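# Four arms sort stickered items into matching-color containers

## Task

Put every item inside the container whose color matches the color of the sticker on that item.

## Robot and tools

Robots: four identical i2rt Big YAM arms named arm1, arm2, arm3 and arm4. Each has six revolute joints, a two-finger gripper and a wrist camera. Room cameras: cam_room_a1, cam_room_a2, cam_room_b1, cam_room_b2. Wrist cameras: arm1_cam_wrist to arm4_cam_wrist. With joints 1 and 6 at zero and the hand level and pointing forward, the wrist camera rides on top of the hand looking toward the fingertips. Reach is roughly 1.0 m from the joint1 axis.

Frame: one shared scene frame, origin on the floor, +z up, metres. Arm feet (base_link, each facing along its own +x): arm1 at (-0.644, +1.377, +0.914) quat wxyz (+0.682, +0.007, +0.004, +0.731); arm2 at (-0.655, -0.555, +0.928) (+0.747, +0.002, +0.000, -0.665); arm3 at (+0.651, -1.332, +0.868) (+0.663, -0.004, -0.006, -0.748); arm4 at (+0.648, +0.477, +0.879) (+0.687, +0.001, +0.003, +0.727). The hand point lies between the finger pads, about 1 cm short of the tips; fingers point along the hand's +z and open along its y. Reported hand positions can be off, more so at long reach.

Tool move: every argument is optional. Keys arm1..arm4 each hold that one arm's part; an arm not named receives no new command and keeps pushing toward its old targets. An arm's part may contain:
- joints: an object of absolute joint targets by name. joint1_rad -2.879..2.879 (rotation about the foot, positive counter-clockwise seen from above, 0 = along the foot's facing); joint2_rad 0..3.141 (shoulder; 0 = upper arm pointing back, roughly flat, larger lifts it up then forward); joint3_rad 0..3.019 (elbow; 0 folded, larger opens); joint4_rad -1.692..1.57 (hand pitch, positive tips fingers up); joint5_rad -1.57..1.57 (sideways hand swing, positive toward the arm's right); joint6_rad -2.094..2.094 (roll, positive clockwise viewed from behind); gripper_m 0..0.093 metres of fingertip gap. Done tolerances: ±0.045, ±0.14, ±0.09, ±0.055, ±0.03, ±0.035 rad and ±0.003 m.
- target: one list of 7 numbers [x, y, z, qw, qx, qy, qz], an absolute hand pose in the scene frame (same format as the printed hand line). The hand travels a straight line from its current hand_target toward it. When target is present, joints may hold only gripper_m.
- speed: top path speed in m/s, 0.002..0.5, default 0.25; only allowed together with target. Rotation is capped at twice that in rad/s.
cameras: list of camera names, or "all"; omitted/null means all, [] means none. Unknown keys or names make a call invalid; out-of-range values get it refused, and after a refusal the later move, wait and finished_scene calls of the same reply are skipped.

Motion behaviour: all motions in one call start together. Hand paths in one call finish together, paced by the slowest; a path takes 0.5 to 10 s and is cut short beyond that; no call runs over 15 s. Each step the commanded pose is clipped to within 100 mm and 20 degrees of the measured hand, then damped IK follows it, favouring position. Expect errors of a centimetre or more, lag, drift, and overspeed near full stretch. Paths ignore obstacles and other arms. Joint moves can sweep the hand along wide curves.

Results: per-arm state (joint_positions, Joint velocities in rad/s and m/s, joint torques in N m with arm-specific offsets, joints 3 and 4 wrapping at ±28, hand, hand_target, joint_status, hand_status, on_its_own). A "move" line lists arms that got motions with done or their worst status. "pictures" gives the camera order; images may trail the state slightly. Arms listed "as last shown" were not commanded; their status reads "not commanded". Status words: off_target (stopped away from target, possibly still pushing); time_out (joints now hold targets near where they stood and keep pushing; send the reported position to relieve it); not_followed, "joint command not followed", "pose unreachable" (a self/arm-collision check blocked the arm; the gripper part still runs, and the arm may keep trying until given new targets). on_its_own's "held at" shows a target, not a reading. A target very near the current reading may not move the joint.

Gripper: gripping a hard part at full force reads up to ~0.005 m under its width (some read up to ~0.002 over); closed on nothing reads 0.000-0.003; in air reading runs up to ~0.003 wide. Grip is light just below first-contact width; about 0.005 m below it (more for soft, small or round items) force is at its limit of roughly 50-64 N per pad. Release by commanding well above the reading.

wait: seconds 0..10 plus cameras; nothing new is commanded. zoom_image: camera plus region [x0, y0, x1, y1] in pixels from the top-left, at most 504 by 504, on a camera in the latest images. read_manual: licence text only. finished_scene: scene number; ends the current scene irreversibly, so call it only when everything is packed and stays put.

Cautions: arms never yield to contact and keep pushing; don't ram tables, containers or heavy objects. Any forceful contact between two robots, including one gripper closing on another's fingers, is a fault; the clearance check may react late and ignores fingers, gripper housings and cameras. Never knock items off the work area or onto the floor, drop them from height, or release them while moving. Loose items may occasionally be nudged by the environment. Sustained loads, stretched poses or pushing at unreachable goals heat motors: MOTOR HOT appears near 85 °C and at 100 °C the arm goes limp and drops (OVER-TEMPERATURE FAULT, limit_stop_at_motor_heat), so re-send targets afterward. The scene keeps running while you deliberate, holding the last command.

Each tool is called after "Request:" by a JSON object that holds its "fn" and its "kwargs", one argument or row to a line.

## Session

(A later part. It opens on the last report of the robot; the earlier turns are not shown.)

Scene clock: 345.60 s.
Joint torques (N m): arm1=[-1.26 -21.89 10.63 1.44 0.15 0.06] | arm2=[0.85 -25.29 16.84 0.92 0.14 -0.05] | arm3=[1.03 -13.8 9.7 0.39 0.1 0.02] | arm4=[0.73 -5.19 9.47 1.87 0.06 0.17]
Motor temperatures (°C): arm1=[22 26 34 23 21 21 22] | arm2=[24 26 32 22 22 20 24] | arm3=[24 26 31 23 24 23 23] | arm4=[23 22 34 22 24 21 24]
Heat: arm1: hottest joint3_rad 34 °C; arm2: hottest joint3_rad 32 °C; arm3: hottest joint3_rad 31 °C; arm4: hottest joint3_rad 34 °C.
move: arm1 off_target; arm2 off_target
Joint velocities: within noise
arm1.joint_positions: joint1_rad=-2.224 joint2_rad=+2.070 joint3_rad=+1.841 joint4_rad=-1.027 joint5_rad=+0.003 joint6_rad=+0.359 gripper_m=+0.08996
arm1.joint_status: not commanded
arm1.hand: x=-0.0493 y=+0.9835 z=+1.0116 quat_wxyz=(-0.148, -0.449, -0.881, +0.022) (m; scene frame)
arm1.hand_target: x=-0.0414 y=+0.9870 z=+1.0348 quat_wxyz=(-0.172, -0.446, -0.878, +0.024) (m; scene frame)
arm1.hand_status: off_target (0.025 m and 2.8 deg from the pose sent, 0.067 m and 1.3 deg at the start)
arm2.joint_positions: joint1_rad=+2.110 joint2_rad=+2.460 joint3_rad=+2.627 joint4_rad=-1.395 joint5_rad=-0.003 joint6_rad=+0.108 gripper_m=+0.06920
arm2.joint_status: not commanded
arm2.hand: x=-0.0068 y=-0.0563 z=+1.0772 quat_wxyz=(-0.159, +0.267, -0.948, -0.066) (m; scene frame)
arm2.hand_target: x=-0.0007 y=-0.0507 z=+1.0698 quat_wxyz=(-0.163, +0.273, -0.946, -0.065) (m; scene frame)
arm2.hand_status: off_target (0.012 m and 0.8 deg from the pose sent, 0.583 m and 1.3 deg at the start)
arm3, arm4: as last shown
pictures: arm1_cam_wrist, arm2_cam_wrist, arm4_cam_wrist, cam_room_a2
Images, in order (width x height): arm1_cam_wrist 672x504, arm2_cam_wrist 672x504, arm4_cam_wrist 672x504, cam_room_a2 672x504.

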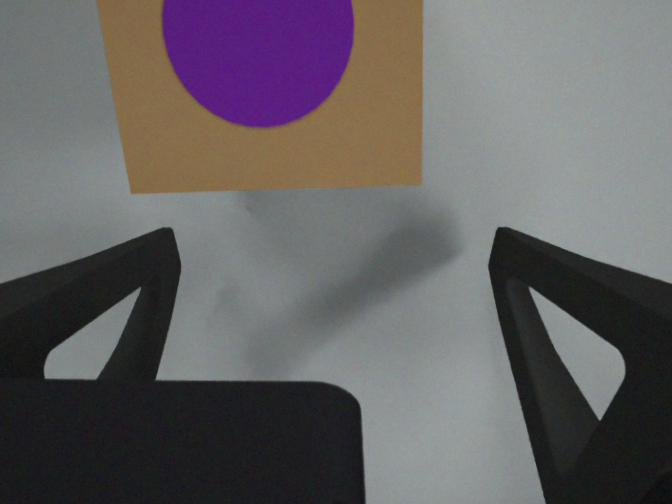

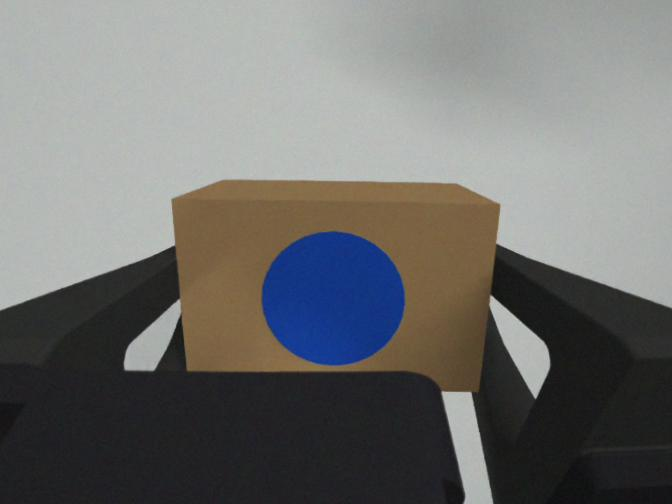

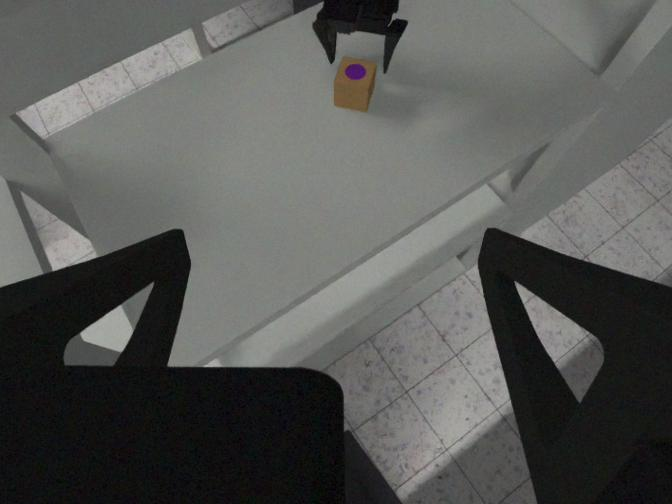

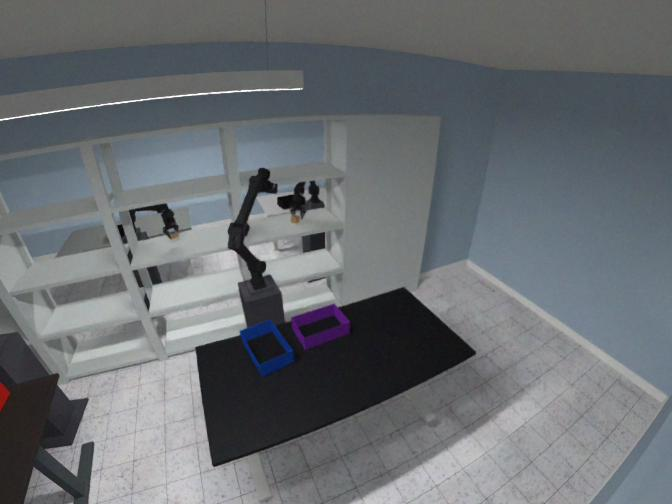

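Request:
{"fn": "move", "kwargs": {
  "arm1": {"target": [-0.34,1.17,1.06,0.172,0.446,0.878,-0.0238],"speed":0.25},
  "arm2": {"target": [0.0,-0.05,1.02,0.161,-0.273,0.946,0.0643],"speed":0.1},
  "arm4": {"target": [0.35,0.69,1.06,0.0274,-0.8775,0.447,0.1714],"speed":0.3},
  "cameras": ["arm2_cam_wrist","arm4_cam_wrist","cam_room_a2"]
}}

Scene clock: 361.20 s.
Joint torques (N m): arm1=[-2.78 -4.01 10.99 0.76 0 -0.05] | arm2=[0.85 -27.93 10.65 2.18 0.14 -0.05] | arm3=[1.2 -13.92 9.77 0.4 0.1 0.02] | arm4=[0.21 -7.47 8.96 1.06 -0.02 0.18]
Motor temperatures (°C): arm1=[21 28 34 23 21 21 22] | arm2=[24 26 36 22 22 20 24] | arm3=[24 26 31 23 24 23 23] | arm4=[23 22 34 22 24 21 24]
Heat: arm1: hottest joint3_rad 34 °C; arm2: hottest joint3_rad 36 °C; arm3: hottest joint3_rad 31 °C; arm4: hottest joint3_rad 34 °C.
move: arm1 done; arm2 off_target; arm4 done
Joint velocities: within noise
arm1.joint_positions: joint1_rad=-2.231 joint2_rad=+1.108 joint3_rad=+0.792 joint4_rad=-0.887 joint5_rad=-0.003 joint6_rad=+0.348 gripper_m=+0.08996
arm1.joint_status: not commanded
arm1.hand: x=-0.3379 y=+1.1729 z=+1.0582 quat_wxyz=(-0.174, -0.445, -0.878, +0.023) (m; scene frame)
arm1.hand_target: x=-0.3400 y=+1.1700 z=+1.0600 quat_wxyz=(-0.172, -0.446, -0.878, +0.024) (m; scene frame)
arm1.hand_status: done (0.004 m and 0.3 deg from the pose sent, 0.349 m and 2.8 deg at the start)
arm2.joint_positions: joint1_rad=+2.110 joint2_rad=+2.460 joint3_rad=+2.520 joint4_rad=-1.274 joint5_rad=-0.003 joint6_rad=+0.108 gripper_m=+0.06920
arm2.joint_status: not commanded
arm2.hand: x=-0.0005 y=-0.0514 z=+1.0377 quat_wxyz=(-0.165, +0.267, -0.947, -0.069) (m; scene frame)
arm2.hand_target: x=-0.0002 y=-0.0504 z=+1.0202 quat_wxyz=(-0.161, +0.273, -0.946, -0.064) (m; scene frame)
arm2.hand_status: off_target (0.018 m and 1.0 deg from the pose sent, 0.058 m and 0.8 deg at the start)
arm3.joint_positions: joint1_rad=+1.690 joint2_rad=+1.412 joint3_rad=+1.588 joint4_rad=-1.552 joint5_rad=-0.002 joint6_rad=-0.006 gripper_m=+0.09398
arm3.joint_status: not commanded
arm3.hand: x=+1.1037 y=-1.3279 z=+1.2069 quat_wxyz=(-0.098, +0.003, -0.995, +0.006) (m; scene frame)
arm3.hand_target: x=+1.1035 y=-1.3280 z=+1.2171 quat_wxyz=(-0.110, +0.000, -0.994, +0.007) (m; scene frame)
arm3.hand_status: not commanded
arm4.joint_positions: joint1_rad=+0.913 joint2_rad=+1.096 joint3_rad=+0.868 joint4_rad=-1.014 joint5_rad=+0.015 joint6_rad=+0.314 gripper_m=+0.09403
arm4.joint_status: not commanded
arm4.hand: x=+0.3525 y=+0.6848 z=+1.0573 quat_wxyz=(-0.028, +0.884, -0.437, -0.162) (m; scene frame)
arm4.hand_target: x=+0.3501 y=+0.6899 z=+1.0600 quat_wxyz=(-0.027, +0.878, -0.447, -0.171) (m; scene frame)
arm4.hand_status: done (0.006 m and 1.7 deg from the pose sent, 0.372 m and 43.5 deg at the start)
pictures: arm2_cam_wrist, arm4_cam_wrist, cam_room_a2
Images, in order (width x height): arm2_cam_wrist 672x504, arm4_cam_wrist 672x504, cam_room_a2 672x504.

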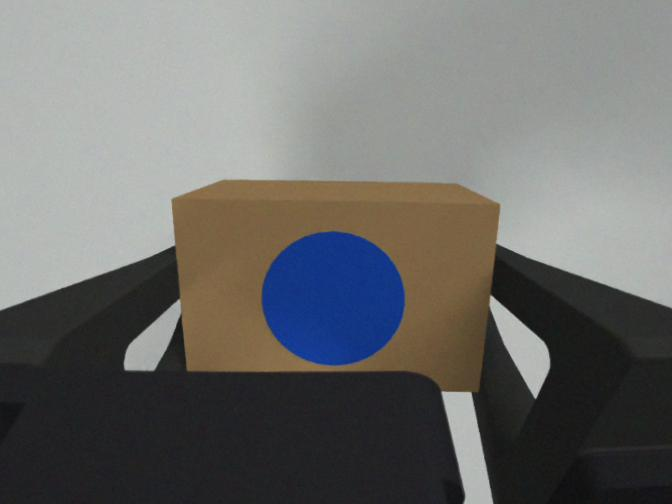

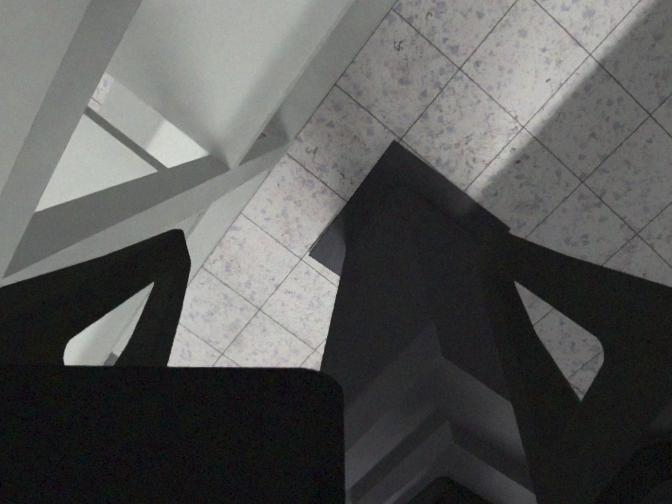

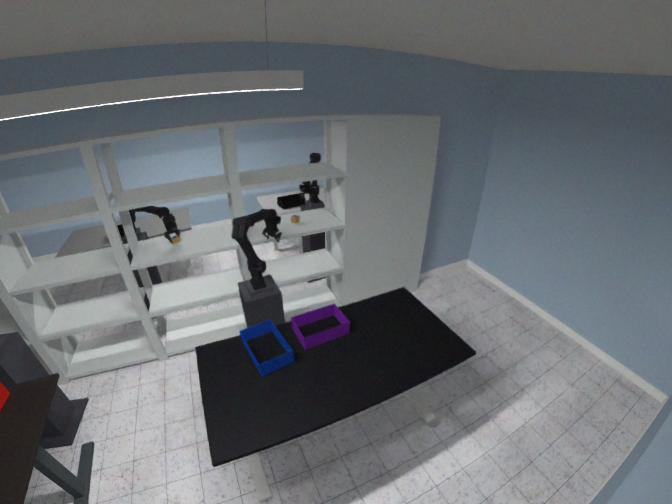

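Request:
{"fn": "move", "kwargs": {
  "arm2": {"target": [0.0,-0.05,1.0,0.161,-0.273,0.946,0.0643],"speed":0.1},
  "arm1": {"joints": {"joint2_rad":0.734,"joint3_rad":0.826,"joint4_rad":-1.314}},
  "arm4": {"target": [0.12,0.835,1.035,0.0274,-0.8775,0.447,0.1714],"speed":0.2},
  "cameras": ["arm2_cam_wrist","arm4_cam_wrist","cam_room_a2"]
}}

Request:
{"fn": "zoom_image", "kwargs": {
  "camera": "cam_room_a2",
  "region": [100, 150, 350, 300]
}}

Scene clock: 369.60 s.
Joint torques (N m): arm1=[-2.55 0.91 14.11 0.54 -0.01 -0.02] | arm2=[0.97 -27.99 10.54 2.15 0.13 -0.06] | arm3=[1.14 -13.92 9.77 0.46 0.1 0] | arm4=[1.55 -17.9 12.12 0.1 0.24 0.14]
Motor temperatures (°C): arm1=[21 27 33 23 21 21 22] | arm2=[24 26 35 22 22 20 24] | arm3=[24 26 31 23 24 23 23] | arm4=[23 22 34 22 24 21 24]
Heat: arm1: hottest joint3_rad 33 °C; arm2: hottest joint3_rad 35 °C; arm3: hottest joint3_rad 31 °C; arm4: hottest joint3_rad 34 °C.
move: arm1 done; arm2 off_target; arm4 off_target
Joint velocities: within noise
arm1.joint_positions: joint1_rad=-2.231 joint2_rad=+0.726 joint3_rad=+0.792 joint4_rad=-1.303 joint5_rad=-0.003 joint6_rad=+0.347 gripper_m=+0.08996
arm1.joint_status: all done
arm1.hand: x=-0.4360 y=+1.2395 z=+1.1340 quat_wxyz=(-0.158, -0.446, -0.881, +0.021) (m; scene frame)
arm1.hand_target: x=-0.4329 y=+1.2346 z=+1.1470 quat_wxyz=(-0.165, -0.447, -0.879, +0.023) (m; scene frame)
arm1.hand_status: not commanded
arm2.joint_positions: joint1_rad=+2.110 joint2_rad=+2.460 joint3_rad=+2.467 joint4_rad=-1.221 joint5_rad=-0.003 joint6_rad=+0.108 gripper_m=+0.06920
arm2.joint_status: not commanded
arm2.hand: x=+0.0003 y=-0.0508 z=+1.0178 quat_wxyz=(-0.166, +0.267, -0.947, -0.069) (m; scene frame)
arm2.hand_target: x=-0.0002 y=-0.0504 z=+1.0003 quat_wxyz=(-0.161, +0.273, -0.946, -0.064) (m; scene frame)
arm2.hand_status: off_target (0.018 m and 1.1 deg from the pose sent, 0.038 m and 1.0 deg at the start)
arm3: as last shown
arm4.joint_positions: joint1_rad=+0.917 joint2_rad=+1.801 joint3_rad=+1.529 joint4_rad=-0.968 joint5_rad=+0.016 joint6_rad=+0.335 gripper_m=+0.09403
arm4.joint_status: not commanded
arm4.hand: x=+0.1351 y=+0.8307 z=+1.0271 quat_wxyz=(-0.027, +0.880, -0.445, -0.164) (m; scene frame)
arm4.hand_target: x=+0.1206 y=+0.8347 z=+1.0351 quat_wxyz=(-0.027, +0.877, -0.447, -0.172) (m; scene frame)
arm4.hand_status: off_target (0.018 m and 0.9 deg from the pose sent, 0.278 m and 1.7 deg at the start)
pictures: arm2_cam_wrist, arm4_cam_wrist, cam_room_a2
Images, in order (width x height): arm2_cam_wrist 672x504, arm4_cam_wrist 672x504, cam_room_a2 672x504.

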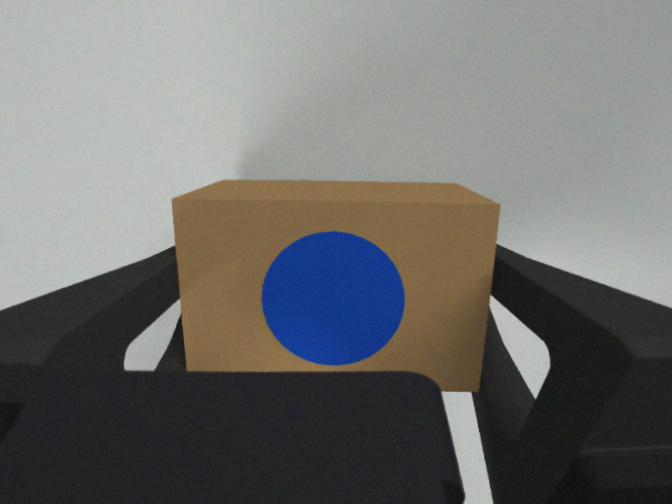

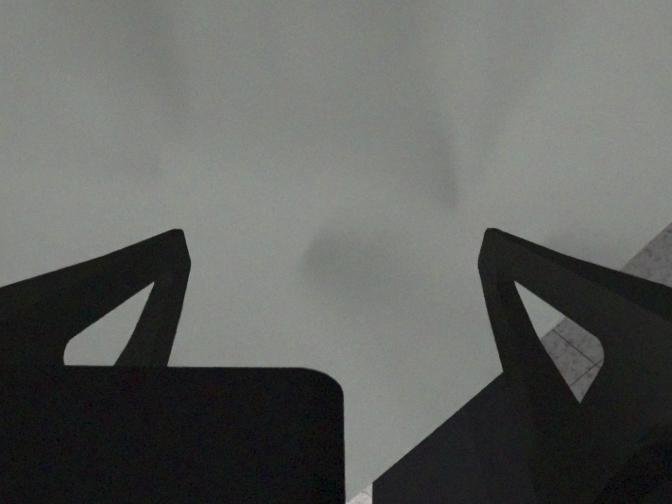

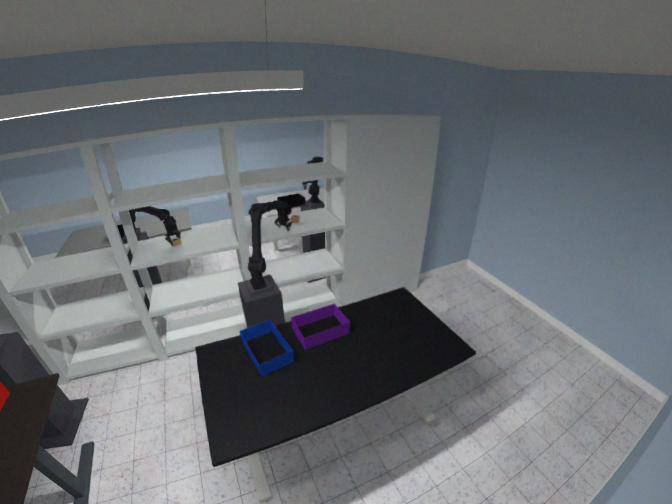

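Scaled by 2.016.

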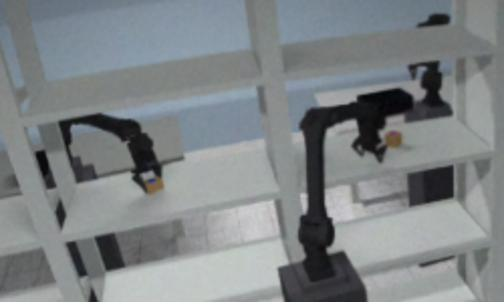

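Request:
{"fn": "move", "kwargs": {
  "arm2": {"target": [0.0,-0.05,0.98,0.161,-0.273,0.946,0.0643],"speed":0.1},
  "arm4": {"target": [0.06,0.862,1.035,0.0274,-0.8775,0.447,0.1714],"speed":0.2},
  "cameras": ["arm2_cam_wrist","arm4_cam_wrist"]
}}

Scene clock: 376.57 s.
Joint torques (N m): arm1=[-2.67 1.67 14.15 0.5 0.02 -0.06] | arm2=[0.73 -27.46 9.16 2.35 0.13 -0.05] | arm3=[1.08 -14.04 9.76 0.44 0.11 0.02] | arm4=[1.38 -20.54 12.66 0.13 0.23 0.21]
Motor temperatures (°C): arm1=[21 27 34 23 21 21 22] | arm2=[24 27 33 22 22 20 24] | arm3=[24 26 31 23 24 23 23] | arm4=[23 22 34 22 24 21 24]
Heat: arm1: hottest joint3_rad 34 °C; arm2: hottest joint3_rad 33 °C; arm3: hottest joint3_rad 31 °C; arm4: hottest joint3_rad 34 °C.
move: arm2 off_target; arm4 off_target
Joint velocities: within noise
arm1, arm3: as last shown
arm2.joint_positions: joint1_rad=+2.111 joint2_rad=+2.456 joint3_rad=+2.438 joint4_rad=-1.175 joint5_rad=-0.003 joint6_rad=+0.107 gripper_m=+0.06920
arm2.joint_status: not commanded
arm2.hand: x=+0.0030 y=-0.0480 z=+1.0113 quat_wxyz=(-0.175, +0.267, -0.945, -0.072) (m; scene frame)
arm2.hand_target: x=-0.0008 y=-0.0504 z=+0.9804 quat_wxyz=(-0.161, +0.273, -0.946, -0.064) (m; scene frame)
arm2.hand_status: off_target (0.032 m and 2.0 deg from the pose sent, 0.038 m and 1.0 deg at the start)
arm4.joint_positions: joint1_rad=+0.937 joint2_rad=+1.971 joint3_rad=+1.788 joint4_rad=-1.055 joint5_rad=+0.022 joint6_rad=+0.351 gripper_m=+0.09403
arm4.joint_status: not commanded
arm4.hand: x=+0.0742 y=+0.8572 z=+1.0292 quat_wxyz=(-0.027, +0.881, -0.444, -0.164) (m; scene frame)
arm4.hand_target: x=+0.0606 y=+0.8615 z=+1.0351 quat_wxyz=(-0.027, +0.877, -0.447, -0.172) (m; scene frame)
arm4.hand_status: off_target (0.016 m and 1.0 deg from the pose sent, 0.082 m and 0.9 deg at the start)
pictures: arm2_cam_wrist, arm4_cam_wrist
Images, in order (width x height): arm2_cam_wrist 672x504, arm4_cam_wrist 672x504.

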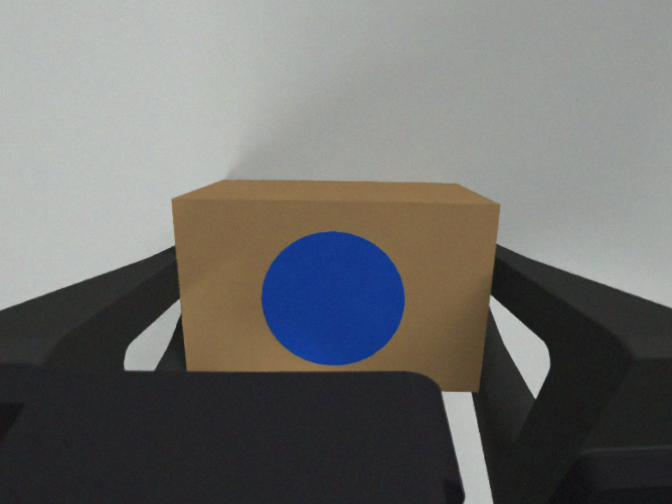

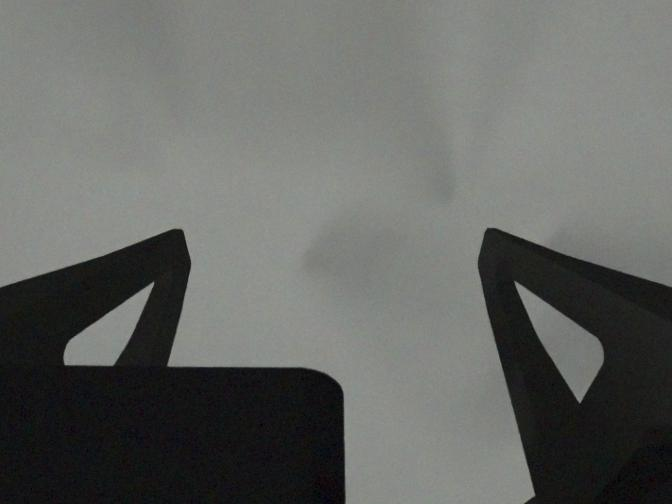

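Request:
{"fn": "move", "kwargs": {
  "arm2": {"target": [0.0,-0.05,0.996,0.161,-0.273,0.946,0.0643],"speed":0.1},
  "arm4": {"target": [0.03,0.90,1.035,0.0274,-0.8775,0.447,0.1714],"speed":0.1},
  "cameras": ["arm4_cam_wrist"]
}}

Request:
{"fn": "move", "kwargs": {
  "arm2": {"joints": {"gripper_m":0.093}},
  "cameras": ["arm2_cam_wrist","arm4_cam_wrist"]
}}

Scene clock: 382.60 s.
Joint torques (N m): arm1=[-2.08 0.38 14.08 0.58 0.01 -0.04] | arm2=[0.73 -27.63 12.29 0.84 0.12 -0.05] | arm3=[1.08 -14.04 9.74 0.43 0.1 0.01] | arm4=[0.44 -22.59 12.66 0.23 0 -0.01]
Motor temperatures (°C): arm1=[21 27 34 23 21 21 22] | arm2=[24 27 33 22 22 20 24] | arm3=[24 26 31 23 24 23 23] | arm4=[23 23 34 22 24 21 24]
Heat: arm1: hottest joint3_rad 34 °C; arm2: hottest joint3_rad 33 °C; arm3: hottest joint3_rad 31 °C; arm4: hottest joint3_rad 34 °C.
move: arm2 off_target; arm4 off_target
Joint velocities: arm1=[within noise] | arm2=[within noise] | arm3=[within noise] | arm4=[0.005 -0.005 0.002 -0.002 -0.051 -0.154 0]
arm1, arm3: as last shown
arm2.joint_positions: joint1_rad=+2.111 joint2_rad=+2.455 joint3_rad=+2.438 joint4_rad=-1.176 joint5_rad=-0.003 joint6_rad=+0.107 gripper_m=+0.06920
arm2.joint_status: not commanded
arm2.hand: x=+0.0029 y=-0.0480 z=+1.0116 quat_wxyz=(-0.175, +0.267, -0.945, -0.072) (m; scene frame)
arm2.hand_target: x=-0.0002 y=-0.0500 z=+0.9963 quat_wxyz=(-0.161, +0.273, -0.946, -0.064) (m; scene frame)
arm2.hand_status: off_target (0.016 m and 2.0 deg from the pose sent, 0.016 m and 2.0 deg at the start)
arm4.joint_positions: joint1_rad=+0.928 joint2_rad=+2.105 joint3_rad=+2.015 joint4_rad=-1.143 joint5_rad=+0.021 joint6_rad=+0.351 gripper_m=+0.09403
arm4.joint_status: not commanded
arm4.hand: x=+0.0382 y=+0.8885 z=+1.0339 quat_wxyz=(-0.027, +0.878, -0.448, -0.167) (m; scene frame)
arm4.hand_target: x=+0.0306 y=+0.8996 z=+1.0350 quat_wxyz=(-0.028, +0.877, -0.447, -0.172) (m; scene frame)
arm4.hand_status: off_target (0.014 m and 0.5 deg from the pose sent, 0.062 m and 1.0 deg at the start)
pictures: arm4_cam_wrist
Images, in order (width x height): arm4_cam_wrist 672x504.

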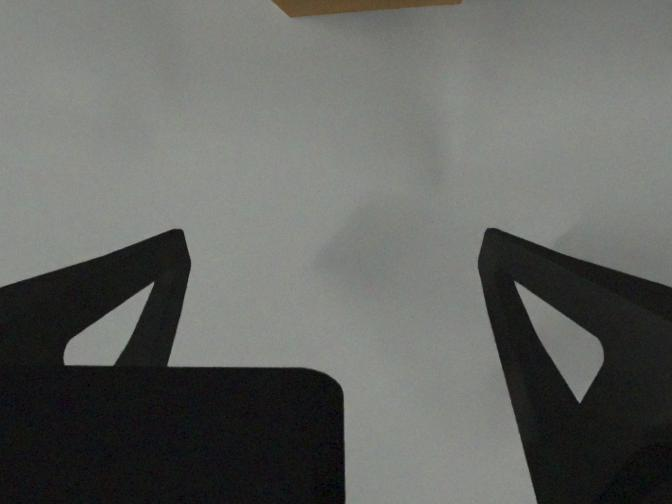

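Scene clock: 383.17 s.
Joint torques (N m): arm1=[-2.14 0.97 14.01 0.44 0.01 -0.04] | arm2=[0.21 -27.46 12.25 0.8 0.08 -0.04] | arm3=[0.97 -14.04 9.73 0.43 0.1 0] | arm4=[0.44 -22.3 12.86 0.12 0.01 -0.04]
Motor temperatures (°C): arm1=[21 27 34 23 21 21 22] | arm2=[24 27 33 22 22 20 24] | arm3=[24 26 31 23 24 23 23] | arm4=[23 23 35 22 24 21 24]
Heat: arm1: hottest joint3_rad 34 °C; arm2: hottest joint3_rad 33 °C; arm3: hottest joint3_rad 31 °C; arm4: hottest joint3_rad 35 °C.
move: arm2 done
Joint velocities: within noise
arm1, arm3, arm4: as last shown
arm2.joint_positions: joint1_rad=+2.118 joint2_rad=+2.455 joint3_rad=+2.438 joint4_rad=-1.176 joint5_rad=-0.002 joint6_rad=+0.106 gripper_m=+0.09291
arm2.joint_status: all done
arm2.hand: x=-0.0009 y=-0.0431 z=+1.0119 quat_wxyz=(-0.175, +0.271, -0.944, -0.073) (m; scene frame)
arm2.hand_target: x=-0.0001 y=-0.0500 z=+0.9961 quat_wxyz=(-0.161, +0.273, -0.946, -0.065) (m; scene frame)
arm2.hand_status: not commanded
arm4.hand: x=+0.0383 y=+0.8885 z=+1.0338 quat_wxyz=(-0.027, +0.878, -0.448, -0.167) (m; scene frame)
arm4.hand_target: x=+0.0306 y=+0.8995 z=+1.0350 quat_wxyz=(-0.028, +0.877, -0.447, -0.172) (m; scene frame)
pictures: arm2_cam_wrist, arm4_cam_wrist
Images, in order (width x height): arm2_cam_wrist 672x504, arm4_cam_wrist 672x504.

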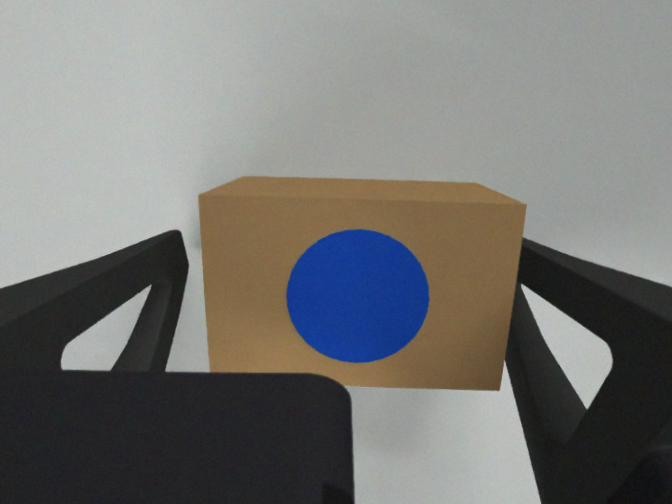

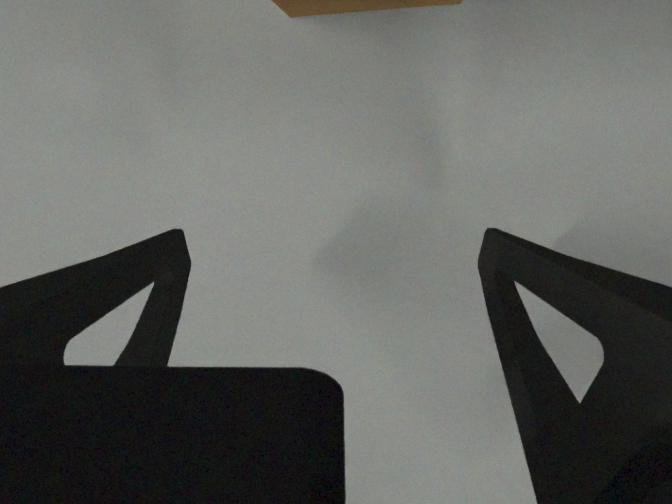

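Request:
{"fn": "move", "kwargs": {
  "arm2": {"target": [-0.09,-0.103,1.03,0.161,-0.273,0.946,0.0643],"speed":0.12},
  "arm4": {"target": [0.015,0.935,1.015,0.0334,-0.892,0.416,0.1703],"speed":0.1},
  "cameras": ["arm2_cam_wrist","arm4_cam_wrist"]
}}

Scene clock: 396.70 s.
Joint torques (N m): arm1=[-2.49 0.91 14.08 0.51 -0.02 -0.04] | arm2=[1.49 -25.35 9.96 2.07 0.15 0.17] | arm3=[0.97 -14.04 9.77 0.36 0.09 0.01] | arm4=[0.79 -23.3 12.75 0.14 -0.02 -0.08]
Motor temperatures (°C): arm1=[21 26 34 23 21 21 22] | arm2=[24 28 33 22 22 20 24] | arm3=[24 26 31 23 24 23 23] | arm4=[23 23 39 22 24 21 24]
Heat: arm1: hottest joint3_rad 34 °C; arm2: hottest joint3_rad 33 °C; arm3: hottest joint3_rad 31 °C; arm4: hottest joint3_rad 39 °C.
move: arm2 done; arm4 off_target
Joint velocities: within noise
arm1, arm3: as last shown
arm2.joint_positions: joint1_rad=+2.121 joint2_rad=+2.097 joint3_rad=+1.867 joint4_rad=-0.998 joint5_rad=+0.003 joint6_rad=+0.103 gripper_m=+0.09292
arm2.joint_status: not commanded
arm2.hand: x=-0.0845 y=-0.1070 z=+1.0340 quat_wxyz=(-0.160, +0.274, -0.946, -0.064) (m; scene frame)
arm2.hand_target: x=-0.0900 y=-0.1031 z=+1.0300 quat_wxyz=(-0.161, +0.273, -0.946, -0.064) (m; scene frame)
arm2.hand_status: done (0.008 m and 0.1 deg from the pose sent, 0.109 m and 1.9 deg at the start)
arm4.joint_positions: joint1_rad=+0.898 joint2_rad=+2.217 joint3_rad=+2.166 joint4_rad=-1.175 joint5_rad=+0.011 joint6_rad=+0.262 gripper_m=+0.09403
arm4.joint_status: not commanded
arm4.hand: x=+0.0223 y=+0.9245 z=+1.0191 quat_wxyz=(-0.033, +0.891, -0.420, -0.169) (m; scene frame)
arm4.hand_target: x=+0.0156 y=+0.9345 z=+1.0150 quat_wxyz=(-0.034, +0.892, -0.416, -0.171) (m; scene frame)
arm4.hand_status: off_target (0.013 m and 0.5 deg from the pose sent, 0.055 m and 4.0 deg at the start)
pictures: arm2_cam_wrist, arm4_cam_wrist
Images, in order (width x height): arm2_cam_wrist 672x504, arm4_cam_wrist 672x504.

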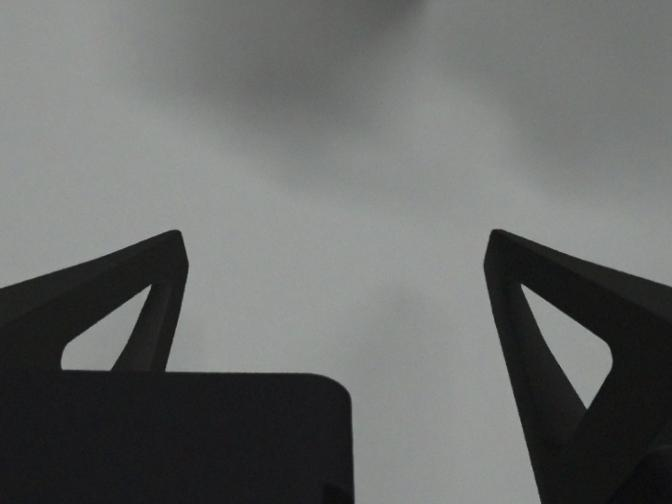

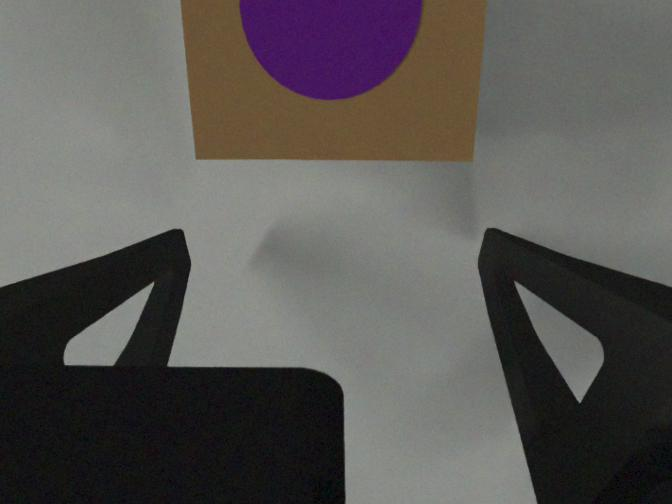

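Request:
{"fn": "move", "kwargs": {
  "arm2": {"target": [-0.34,-0.31,1.06,0.161,-0.273,0.946,0.0643],"speed":0.25},
  "arm4": {"target": [-0.023,0.981,1.003,0.0334,-0.892,0.416,0.1703],"speed":0.1},
  "cameras": ["arm4_cam_wrist"]
}}

Scene clock: 404.50 s.
Joint torques (N m): arm1=[-2.78 0.73 14.12 0.46 0 -0.04] | arm2=[0.44 -9.76 10.06 1.09 -0.06 0.05] | arm3=[1.08 -13.86 9.76 0.39 0.11 0.02] | arm4=[-0.03 -26.34 12.75 0.18 -0.05 -0.1]
Motor temperatures (°C): arm1=[21 26 34 23 21 21 22] | arm2=[24 28 32 22 22 20 24] | arm3=[24 26 31 23 24 23 23] | arm4=[23 23 40 22 24 21 24]
Heat: arm1: hottest joint3_rad 34 °C; arm2: hottest joint3_rad 32 °C; arm3: hottest joint3_rad 31 °C; arm4: hottest joint3_rad 40 °C.
move: arm2 done; arm4 off_target
Joint velocities: within noise
arm1, arm3: as last shown
arm2.joint_positions: joint1_rad=+2.121 joint2_rad=+1.235 joint3_rad=+0.857 joint4_rad=-0.822 joint5_rad=+0.003 joint6_rad=+0.103 gripper_m=+0.09292
arm2.joint_status: not commanded
arm2.hand: x=-0.3356 y=-0.3050 z=+1.0680 quat_wxyz=(-0.173, +0.273, -0.944, -0.069) (m; scene frame)
arm2.hand_target: x=-0.3401 y=-0.3100 z=+1.0602 quat_wxyz=(-0.161, +0.273, -0.946, -0.064) (m; scene frame)
arm2.hand_status: done (0.010 m and 1.5 deg from the pose sent, 0.327 m and 0.1 deg at the start)
arm4.joint_positions: joint1_rad=+0.881 joint2_rad=+2.541 joint3_rad=+2.749 joint4_rad=-1.424 joint5_rad=+0.004 joint6_rad=+0.243 gripper_m=+0.09403
arm4.joint_status: not commanded
arm4.hand: x=-0.0218 y=+0.9714 z=+1.0150 quat_wxyz=(-0.034, +0.891, -0.418, -0.174) (m; scene frame)
arm4.hand_target: x=-0.0220 y=+0.9805 z=+1.0028 quat_wxyz=(-0.034, +0.892, -0.416, -0.173) (m; scene frame)
arm4.hand_status: off_target (0.015 m and 0.5 deg from the pose sent, 0.074 m and 0.5 deg at the start)
pictures: arm4_cam_wrist
Images, in order (width x height): arm4_cam_wrist 672x504.

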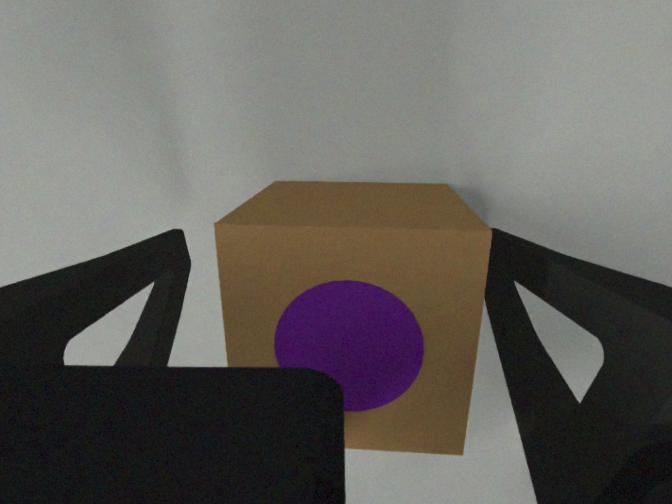

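Request:
{"fn": "move", "kwargs": {
  "arm4": {"joints": {"gripper_m":0.05}},
  "arm2": {"joints": {"joint2_rad":0.734,"joint3_rad":0.826,"joint4_rad":-1.314}},
  "cameras": []
}}

Request:
{"fn": "move", "kwargs": {
  "arm4": {"target": [-0.02,0.971,1.06,0.0334,-0.892,0.416,0.1703],"speed":0.15},
  "cameras": ["arm4_cam_wrist"]
}}

Request:
{"fn": "move", "kwargs": {
  "arm4": {"target": [0.35,0.70,1.07,0.0334,-0.892,0.416,0.1703],"speed":0.3},
  "cameras": ["arm4_cam_wrist"]
}}

Scene clock: 417.63 s.
Joint torques (N m): arm1=[-2.9 0.44 14.17 0.64 -0.02 -0.06] | arm2=[0.38 -2.32 11.07 1.03 -0.05 0.05] | arm3=[1.08 -13.92 9.72 0.38 0.11 0.02] | arm4=[0.15 -26.23 12.67 0.06 -0.01 -0.09]
Motor temperatures (°C): arm1=[21 26 35 23 21 21 22] | arm2=[24 28 31 22 22 20 23] | arm3=[24 26 31 23 24 23 23] | arm4=[23 26 42 22 24 21 24]
Heat: arm1: hottest joint3_rad 35 °C; arm2: hottest joint3_rad 31 °C; arm3: hottest joint3_rad 31 °C; arm4: hottest joint3_rad 42 °C.
move: arm2 done; arm4 off_target
Joint velocities: within noise
arm1, arm3: as last shown
arm2.joint_positions: joint1_rad=+2.121 joint2_rad=+0.728 joint3_rad=+0.834 joint4_rad=-1.302 joint5_rad=+0.003 joint6_rad=+0.103 gripper_m=+0.09292
arm2.joint_status: all done
arm2.hand: x=-0.4547 y=-0.3991 z=+1.1718 quat_wxyz=(-0.175, +0.273, -0.943, -0.070) (m; scene frame)
arm2.hand_target: x=-0.4572 y=-0.4019 z=+1.1656 quat_wxyz=(-0.163, +0.273, -0.946, -0.065) (m; scene frame)
arm2.hand_status: not commanded
arm4.joint_positions: joint1_rad=+0.881 joint2_rad=+2.542 joint3_rad=+2.750 joint4_rad=-1.425 joint5_rad=+0.004 joint6_rad=+0.241 gripper_m=+0.05355
arm4.joint_status: gripper_m off_target (ended at +0.05358, target +0.05000)
arm4.hand: x=-0.0217 y=+0.9717 z=+1.0150 quat_wxyz=(-0.034, +0.891, -0.418, -0.174) (m; scene frame)
arm4.hand_target: x=-0.0221 y=+0.9803 z=+1.0028 quat_wxyz=(-0.034, +0.892, -0.416, -0.173) (m; scene frame)
arm4.hand_status: not commanded
pictures: none
No camera images: "cameras" was empty.

Scene clock: 418.63 s.
Joint torques (N m): arm1=[-2.55 0.91 14.17 0.53 -0.01 -0.07] | arm2=[0.32 -2.49 11.04 1.05 -0.06 0.04] | arm3=[1.14 -13.98 9.76 0.43 0.1 0.01] | arm4=[0.85 -27.99 11.74 0.2 0.09 0.01]
Motor temperatures (°C): arm1=[21 26 35 23 21 21 22] | arm2=[24 28 31 22 22 20 23] | arm3=[24 26 31 23 24 23 23] | arm4=[23 26 42 22 24 21 25]
Heat: arm1: hottest joint3_rad 35 °C; arm2: hottest joint3_rad 31 °C; arm3: hottest joint3_rad 31 °C; arm4: hottest joint3_rad 42 °C.
move: arm4 done
Joint velocities: within noise
arm1, arm2: as last shown
arm3.joint_positions: joint1_rad=+1.690 joint2_rad=+1.412 joint3_rad=+1.588 joint4_rad=-1.552 joint5_rad=-0.002 joint6_rad=-0.006 gripper_m=+0.09398
arm3.joint_status: not commanded
arm3.hand: x=+1.1037 y=-1.3279 z=+1.2069 quat_wxyz=(-0.098, +0.003, -0.995, +0.006) (m; scene frame)
arm3.hand_target: x=+1.1035 y=-1.3280 z=+1.2171 quat_wxyz=(-0.110, +0.000, -0.994, +0.007) (m; scene frame)
arm3.hand_status: not commanded
arm4.joint_positions: joint1_rad=+0.881 joint2_rad=+2.559 joint3_rad=+2.885 joint4_rad=-1.528 joint5_rad=+0.004 joint6_rad=+0.241 gripper_m=+0.05355
arm4.joint_status: not commanded
arm4.hand: x=-0.0168 y=+0.9683 z=+1.0538 quat_wxyz=(-0.035, +0.890, -0.417, -0.181) (m; scene frame)
arm4.hand_target: x=-0.0190 y=+0.9703 z=+1.0595 quat_wxyz=(-0.037, +0.889, -0.415, -0.189) (m; scene frame)
arm4.hand_status: done (0.007 m and 1.3 deg from the pose sent, 0.045 m and 0.5 deg at the start; a joint's target at an end of its range on 19 of 30 steps)
pictures: arm4_cam_wrist
Images, in order (width x height): arm4_cam_wrist 672x504.

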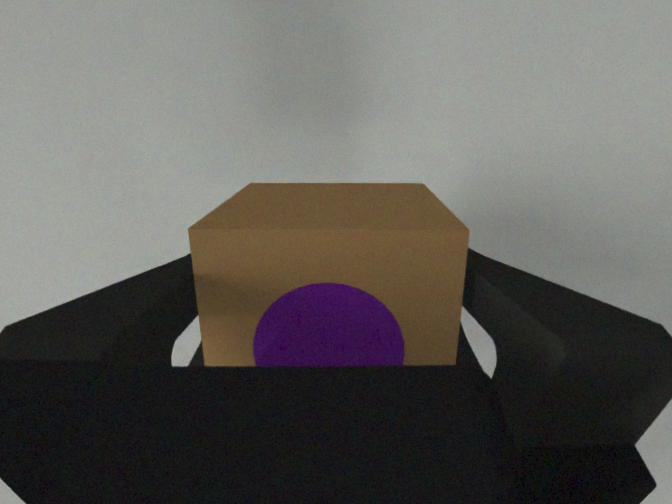

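Scene clock: 420.77 s.
Joint torques (N m): arm1=[-2.43 1.26 14.27 0.68 0.02 -0.06] | arm2=[0.56 -2.43 11.06 1.01 -0.06 0.05] | arm3=[1.03 -13.92 9.77 0.42 0.1 0.01] | arm4=[0.67 -7.65 9.09 0.36 -0.01 -0.02]
Motor temperatures (°C): arm1=[21 26 35 23 21 21 22] | arm2=[24 28 31 22 22 20 23] | arm3=[24 26 31 23 24 23 23] | arm4=[23 26 42 22 24 21 25]
Heat: arm1: hottest joint3_rad 35 °C; arm2: hottest joint3_rad 31 °C; arm3: hottest joint3_rad 31 °C; arm4: hottest joint3_rad 42 °C.
move: arm4 done
Joint velocities: within noise
arm1.joint_positions: joint1_rad=-2.231 joint2_rad=+0.726 joint3_rad=+0.792 joint4_rad=-1.303 joint5_rad=-0.003 joint6_rad=+0.347 gripper_m=+0.08996
arm1.joint_status: not commanded
arm1.hand: x=-0.4360 y=+1.2395 z=+1.1340 quat_wxyz=(-0.158, -0.446, -0.881, +0.021) (m; scene frame)
arm1.hand_target: x=-0.4329 y=+1.2346 z=+1.1470 quat_wxyz=(-0.165, -0.447, -0.879, +0.023) (m; scene frame)
arm1.hand_status: not commanded
arm2, arm3: as last shown
arm4.joint_positions: joint1_rad=+0.881 joint2_rad=+1.103 joint3_rad=+0.904 joint4_rad=-1.015 joint5_rad=+0.006 joint6_rad=+0.240 gripper_m=+0.05355
arm4.joint_status: not commanded
arm4.hand: x=+0.3494 y=+0.6998 z=+1.0710 quat_wxyz=(-0.035, +0.891, -0.417, -0.175) (m; scene frame)
arm4.hand_target: x=+0.3500 y=+0.6999 z=+1.0699 quat_wxyz=(-0.033, +0.893, -0.416, -0.170) (m; scene frame)
arm4.hand_status: done (0.001 m and 0.6 deg from the pose sent, 0.455 m and 1.3 deg at the start)
pictures: arm4_cam_wrist
Images, in order (width x height): arm4_cam_wrist 672x504.

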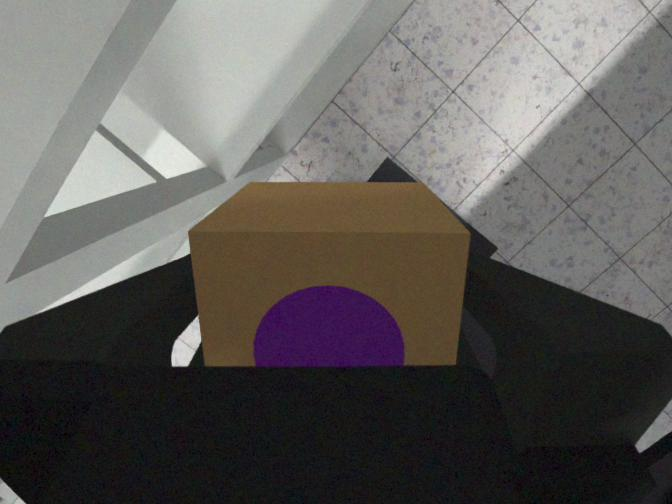

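Request:
{"fn": "move", "kwargs": {
  "arm4": {"joints": {"joint1_rad":-1.067,"joint2_rad":0.9,"joint3_rad":0.9,"joint4_rad":-1.222}},
  "cameras": []
}}

Request:
{"fn": "move", "kwargs": {
  "arm4": {"target": [1.065,0.741,0.98,0.160,-0.157,0.972,0.068],"speed":0.3},
  "cameras": ["arm4_cam_wrist","cam_room_a2"]
}}

Scene clock: 427.43 s.
Joint torques (N m): arm1=[-3.08 1.03 14.04 0.55 0.01 -0.05] | arm2=[0.56 -2.49 11.07 1.01 -0.06 0.04] | arm3=[1.14 -14.1 9.73 0.42 0.11 0.01] | arm4=[0.56 -4.13 9.25 0.21 0.05 -0.02]
Motor temperatures (°C): arm1=[21 25 35 23 21 21 22] | arm2=[24 28 31 22 22 20 23] | arm3=[24 26 31 23 24 23 23] | arm4=[23 25 41 22 24 21 25]
Heat: arm1: hottest joint3_rad 35 °C; arm2: hottest joint3_rad 31 °C; arm3: hottest joint3_rad 31 °C; arm4: hottest joint3_rad 41 °C.
move: arm4 done
Joint velocities: within noise
arm1, arm2, arm3: as last shown
arm4.joint_positions: joint1_rad=-1.065 joint2_rad=+0.893 joint3_rad=+0.896 joint4_rad=-1.212 joint5_rad=+0.005 joint6_rad=+0.240 gripper_m=+0.05359
arm4.joint_status: all done
arm4.hand: x=+0.9095 y=+0.6407 z=+1.1147 quat_wxyz=(-0.164, +0.158, -0.971, -0.067) (m; scene frame)
arm4.hand_target: x=+0.9090 y=+0.6401 z=+1.1137 quat_wxyz=(-0.158, +0.159, -0.972, -0.064) (m; scene frame)
arm4.hand_status: not commanded
pictures: none
No camera images: "cameras" was empty.

Scene clock: 428.83 s.
Joint torques (N m): arm1=[-2.32 1.03 14.01 0.7 -0.08 -0.09] | arm2=[0.62 -2.43 11.02 1.01 -0.05 0.04] | arm3=[1.08 -14.04 9.77 0.39 0.11 0.01] | arm4=[1.14 -12.69 11.26 0.92 -0.03 0.11]
Motor temperatures (°C): arm1=[21 25 35 23 21 21 22] | arm2=[24 28 31 22 22 20 23] | arm3=[24 26 31 23 24 23 23] | arm4=[23 25 41 22 24 21 25]
Heat: arm1: hottest joint3_rad 35 °C; arm2: hottest joint3_rad 31 °C; arm3: hottest joint3_rad 31 °C; arm4: hottest joint3_rad 41 °C.
move: arm4 off_target
Joint velocities: within noise
arm1, arm2, arm3: as last shown
arm4.joint_positions: joint1_rad=-1.065 joint2_rad=+1.505 joint3_rad=+0.980 joint4_rad=-0.751 joint5_rad=+0.004 joint6_rad=+0.240 gripper_m=+0.05359
arm4.joint_status: not commanded
arm4.hand: x=+1.0439 y=+0.7257 z=+0.9602 quat_wxyz=(-0.133, +0.159, -0.977, -0.054) (m; scene frame)
arm4.hand_target: x=+1.0637 y=+0.7402 z=+0.9807 quat_wxyz=(-0.160, +0.157, -0.972, -0.068) (m; scene frame)
arm4.hand_status: off_target (0.033 m and 3.5 deg from the pose sent, 0.229 m and 0.5 deg at the start)
pictures: arm4_cam_wrist, cam_room_a2
Images, in order (width x height): arm4_cam_wrist 672x504, cam_room_a2 672x504.

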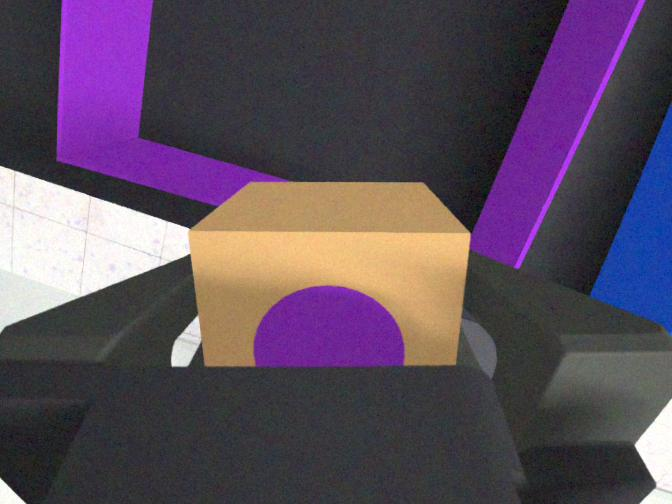

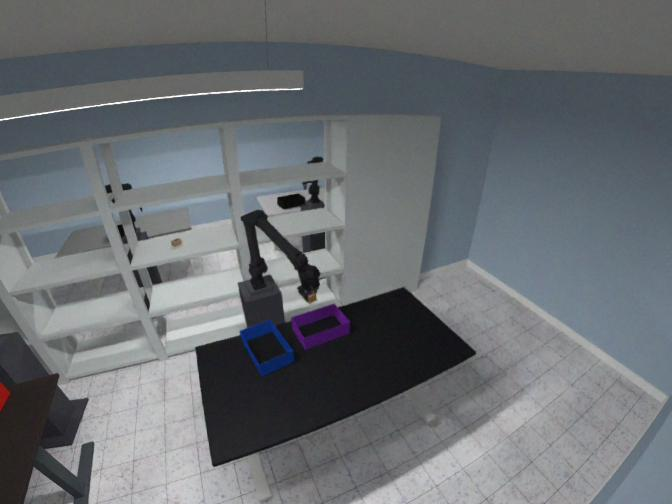

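Request:
{"fn": "move", "kwargs": {
  "arm4": {"target": [1.105,0.75,0.78,0.160,-0.157,0.972,0.068],"speed":0.2},
  "cameras": ["arm4_cam_wrist"]
}}

Request:
{"fn": "move", "kwargs": {
  "arm4": {"target": [1.105,0.75,0.75,0.160,-0.157,0.972,0.068],"speed":0.08},
  "cameras": ["arm4_cam_wrist"]
}}

Scene clock: 441.30 s.
Joint torques (N m): arm1=[-2.61 0.85 14.19 0.46 0 -0.07] | arm2=[0.32 -2.37 11.03 1.03 -0.06 0.06] | arm3=[1.08 -14.04 9.76 0.42 0.11 0.01] | arm4=[0.62 -17.49 6.69 1.13 0 -0.1]
Motor temperatures (°C): arm1=[21 25 35 23 21 21 22] | arm2=[24 27 31 22 22 20 23] | arm3=[24 26 32 23 24 23 23] | arm4=[23 25 39 22 24 21 26]
Heat: arm1: hottest joint3_rad 35 °C; arm2: hottest joint3_rad 31 °C; arm3: hottest joint3_rad 32 °C; arm4: hottest joint3_rad 39 °C.
move: arm4 off_target
Joint velocities: within noise
arm1, arm2, arm3: as last shown
arm4.joint_positions: joint1_rad=-1.083 joint2_rad=+1.965 joint3_rad=+0.971 joint4_rad=-0.256 joint5_rad=-0.006 joint6_rad=+0.231 gripper_m=+0.05359
arm4.joint_status: not commanded
arm4.hand: x=+1.0889 y=+0.7447 z=+0.7745 quat_wxyz=(-0.144, +0.154, -0.976, -0.061) (m; scene frame)
arm4.hand_target: x=+1.1047 y=+0.7498 z=+0.7804 quat_wxyz=(-0.160, +0.157, -0.972, -0.068) (m; scene frame)
arm4.hand_status: off_target (0.018 m and 2.0 deg from the pose sent, 0.192 m and 3.5 deg at the start)
pictures: arm4_cam_wrist
Images, in order (width x height): arm4_cam_wrist 672x504.

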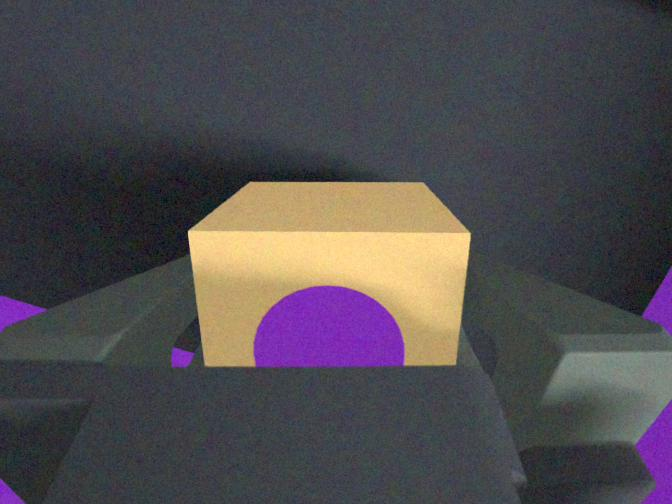

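Scene clock: 442.37 s.
Joint torques (N m): arm1=[-2.26 0.73 14.11 0.58 0.02 -0.07] | arm2=[0.38 -2.37 11.07 1.06 -0.06 0.05] | arm3=[1.14 -13.98 9.77 0.4 0.1 0.01] | arm4=[0.15 -16.38 6.53 1.16 -0.03 -0.09]
Motor temperatures (°C): arm1=[21 25 35 23 21 21 22] | arm2=[24 27 31 22 22 20 23] | arm3=[24 26 32 23 24 23 23] | arm4=[23 25 39 22 24 21 26]
Heat: arm1: hottest joint3_rad 35 °C; arm2: hottest joint3_rad 31 °C; arm3: hottest joint3_rad 32 °C; arm4: hottest joint3_rad 39 °C.
move: arm4 off_target
Joint velocities: within noise
arm1, arm2, arm3: as last shown
arm4.joint_positions: joint1_rad=-1.083 joint2_rad=+2.024 joint3_rad=+0.971 joint4_rad=-0.187 joint5_rad=-0.006 joint6_rad=+0.231 gripper_m=+0.05359
arm4.joint_status: not commanded
arm4.hand: x=+1.0904 y=+0.7457 z=+0.7507 quat_wxyz=(-0.149, +0.154, -0.975, -0.064) (m; scene frame)
arm4.hand_target: x=+1.1046 y=+0.7498 z=+0.7503 quat_wxyz=(-0.160, +0.157, -0.972, -0.068) (m; scene frame)
arm4.hand_status: off_target (0.015 m and 1.5 deg from the pose sent, 0.030 m and 2.1 deg at the start)
pictures: arm4_cam_wrist
Images, in order (width x height): arm4_cam_wrist 672x504.

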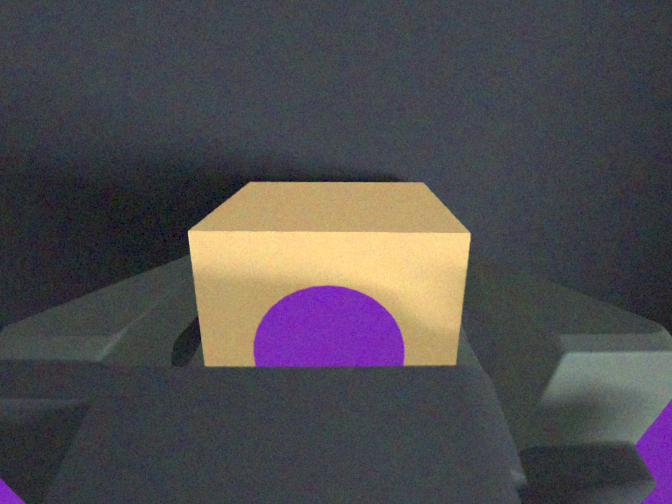

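Request:
{"fn": "move", "kwargs": {
  "arm4": {"target": [1.105,0.75,0.728,0.160,-0.157,0.972,0.068],"speed":0.08},
  "cameras": ["arm4_cam_wrist"]
}}

Scene clock: 444.87 s.
Joint torques (N m): arm1=[-3.19 0.79 14.19 0.35 0.01 -0.07] | arm2=[0.5 -2.55 11.06 1.02 -0.06 0.05] | arm3=[1.14 -13.86 9.77 0.4 0.1 0.01] | arm4=[-0.09 -14.33 6.24 1.1 -0.01 -0.09]
Motor temperatures (°C): arm1=[21 25 35 23 21 21 22] | arm2=[24 27 31 22 22 20 23] | arm3=[24 26 32 23 24 23 23] | arm4=[23 25 38 22 24 21 26]
Heat: arm1: hottest joint3_rad 35 °C; arm2: hottest joint3_rad 31 °C; arm3: hottest joint3_rad 32 °C; arm4: hottest joint3_rad 38 °C.
move: arm4 off_target
Joint velocities: within noise
arm1, arm2, arm3: as last shown
arm4.joint_positions: joint1_rad=-1.083 joint2_rad=+2.055 joint3_rad=+0.978 joint4_rad=-0.138 joint5_rad=-0.006 joint6_rad=+0.230 gripper_m=+0.05359
arm4.joint_status: not commanded
arm4.hand: x=+1.0963 y=+0.7493 z=+0.7410 quat_wxyz=(-0.160, +0.155, -0.973, -0.068) (m; scene frame)
arm4.hand_target: x=+1.1044 y=+0.7497 z=+0.7284 quat_wxyz=(-0.160, +0.157, -0.972, -0.068) (m; scene frame)
arm4.hand_status: off_target (0.016 m and 0.3 deg from the pose sent, 0.027 m and 1.5 deg at the start)
pictures: arm4_cam_wrist
Images, in order (width x height): arm4_cam_wrist 672x504.

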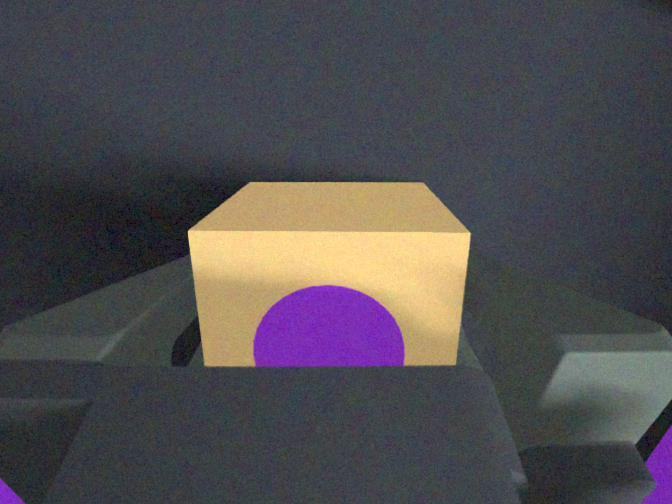

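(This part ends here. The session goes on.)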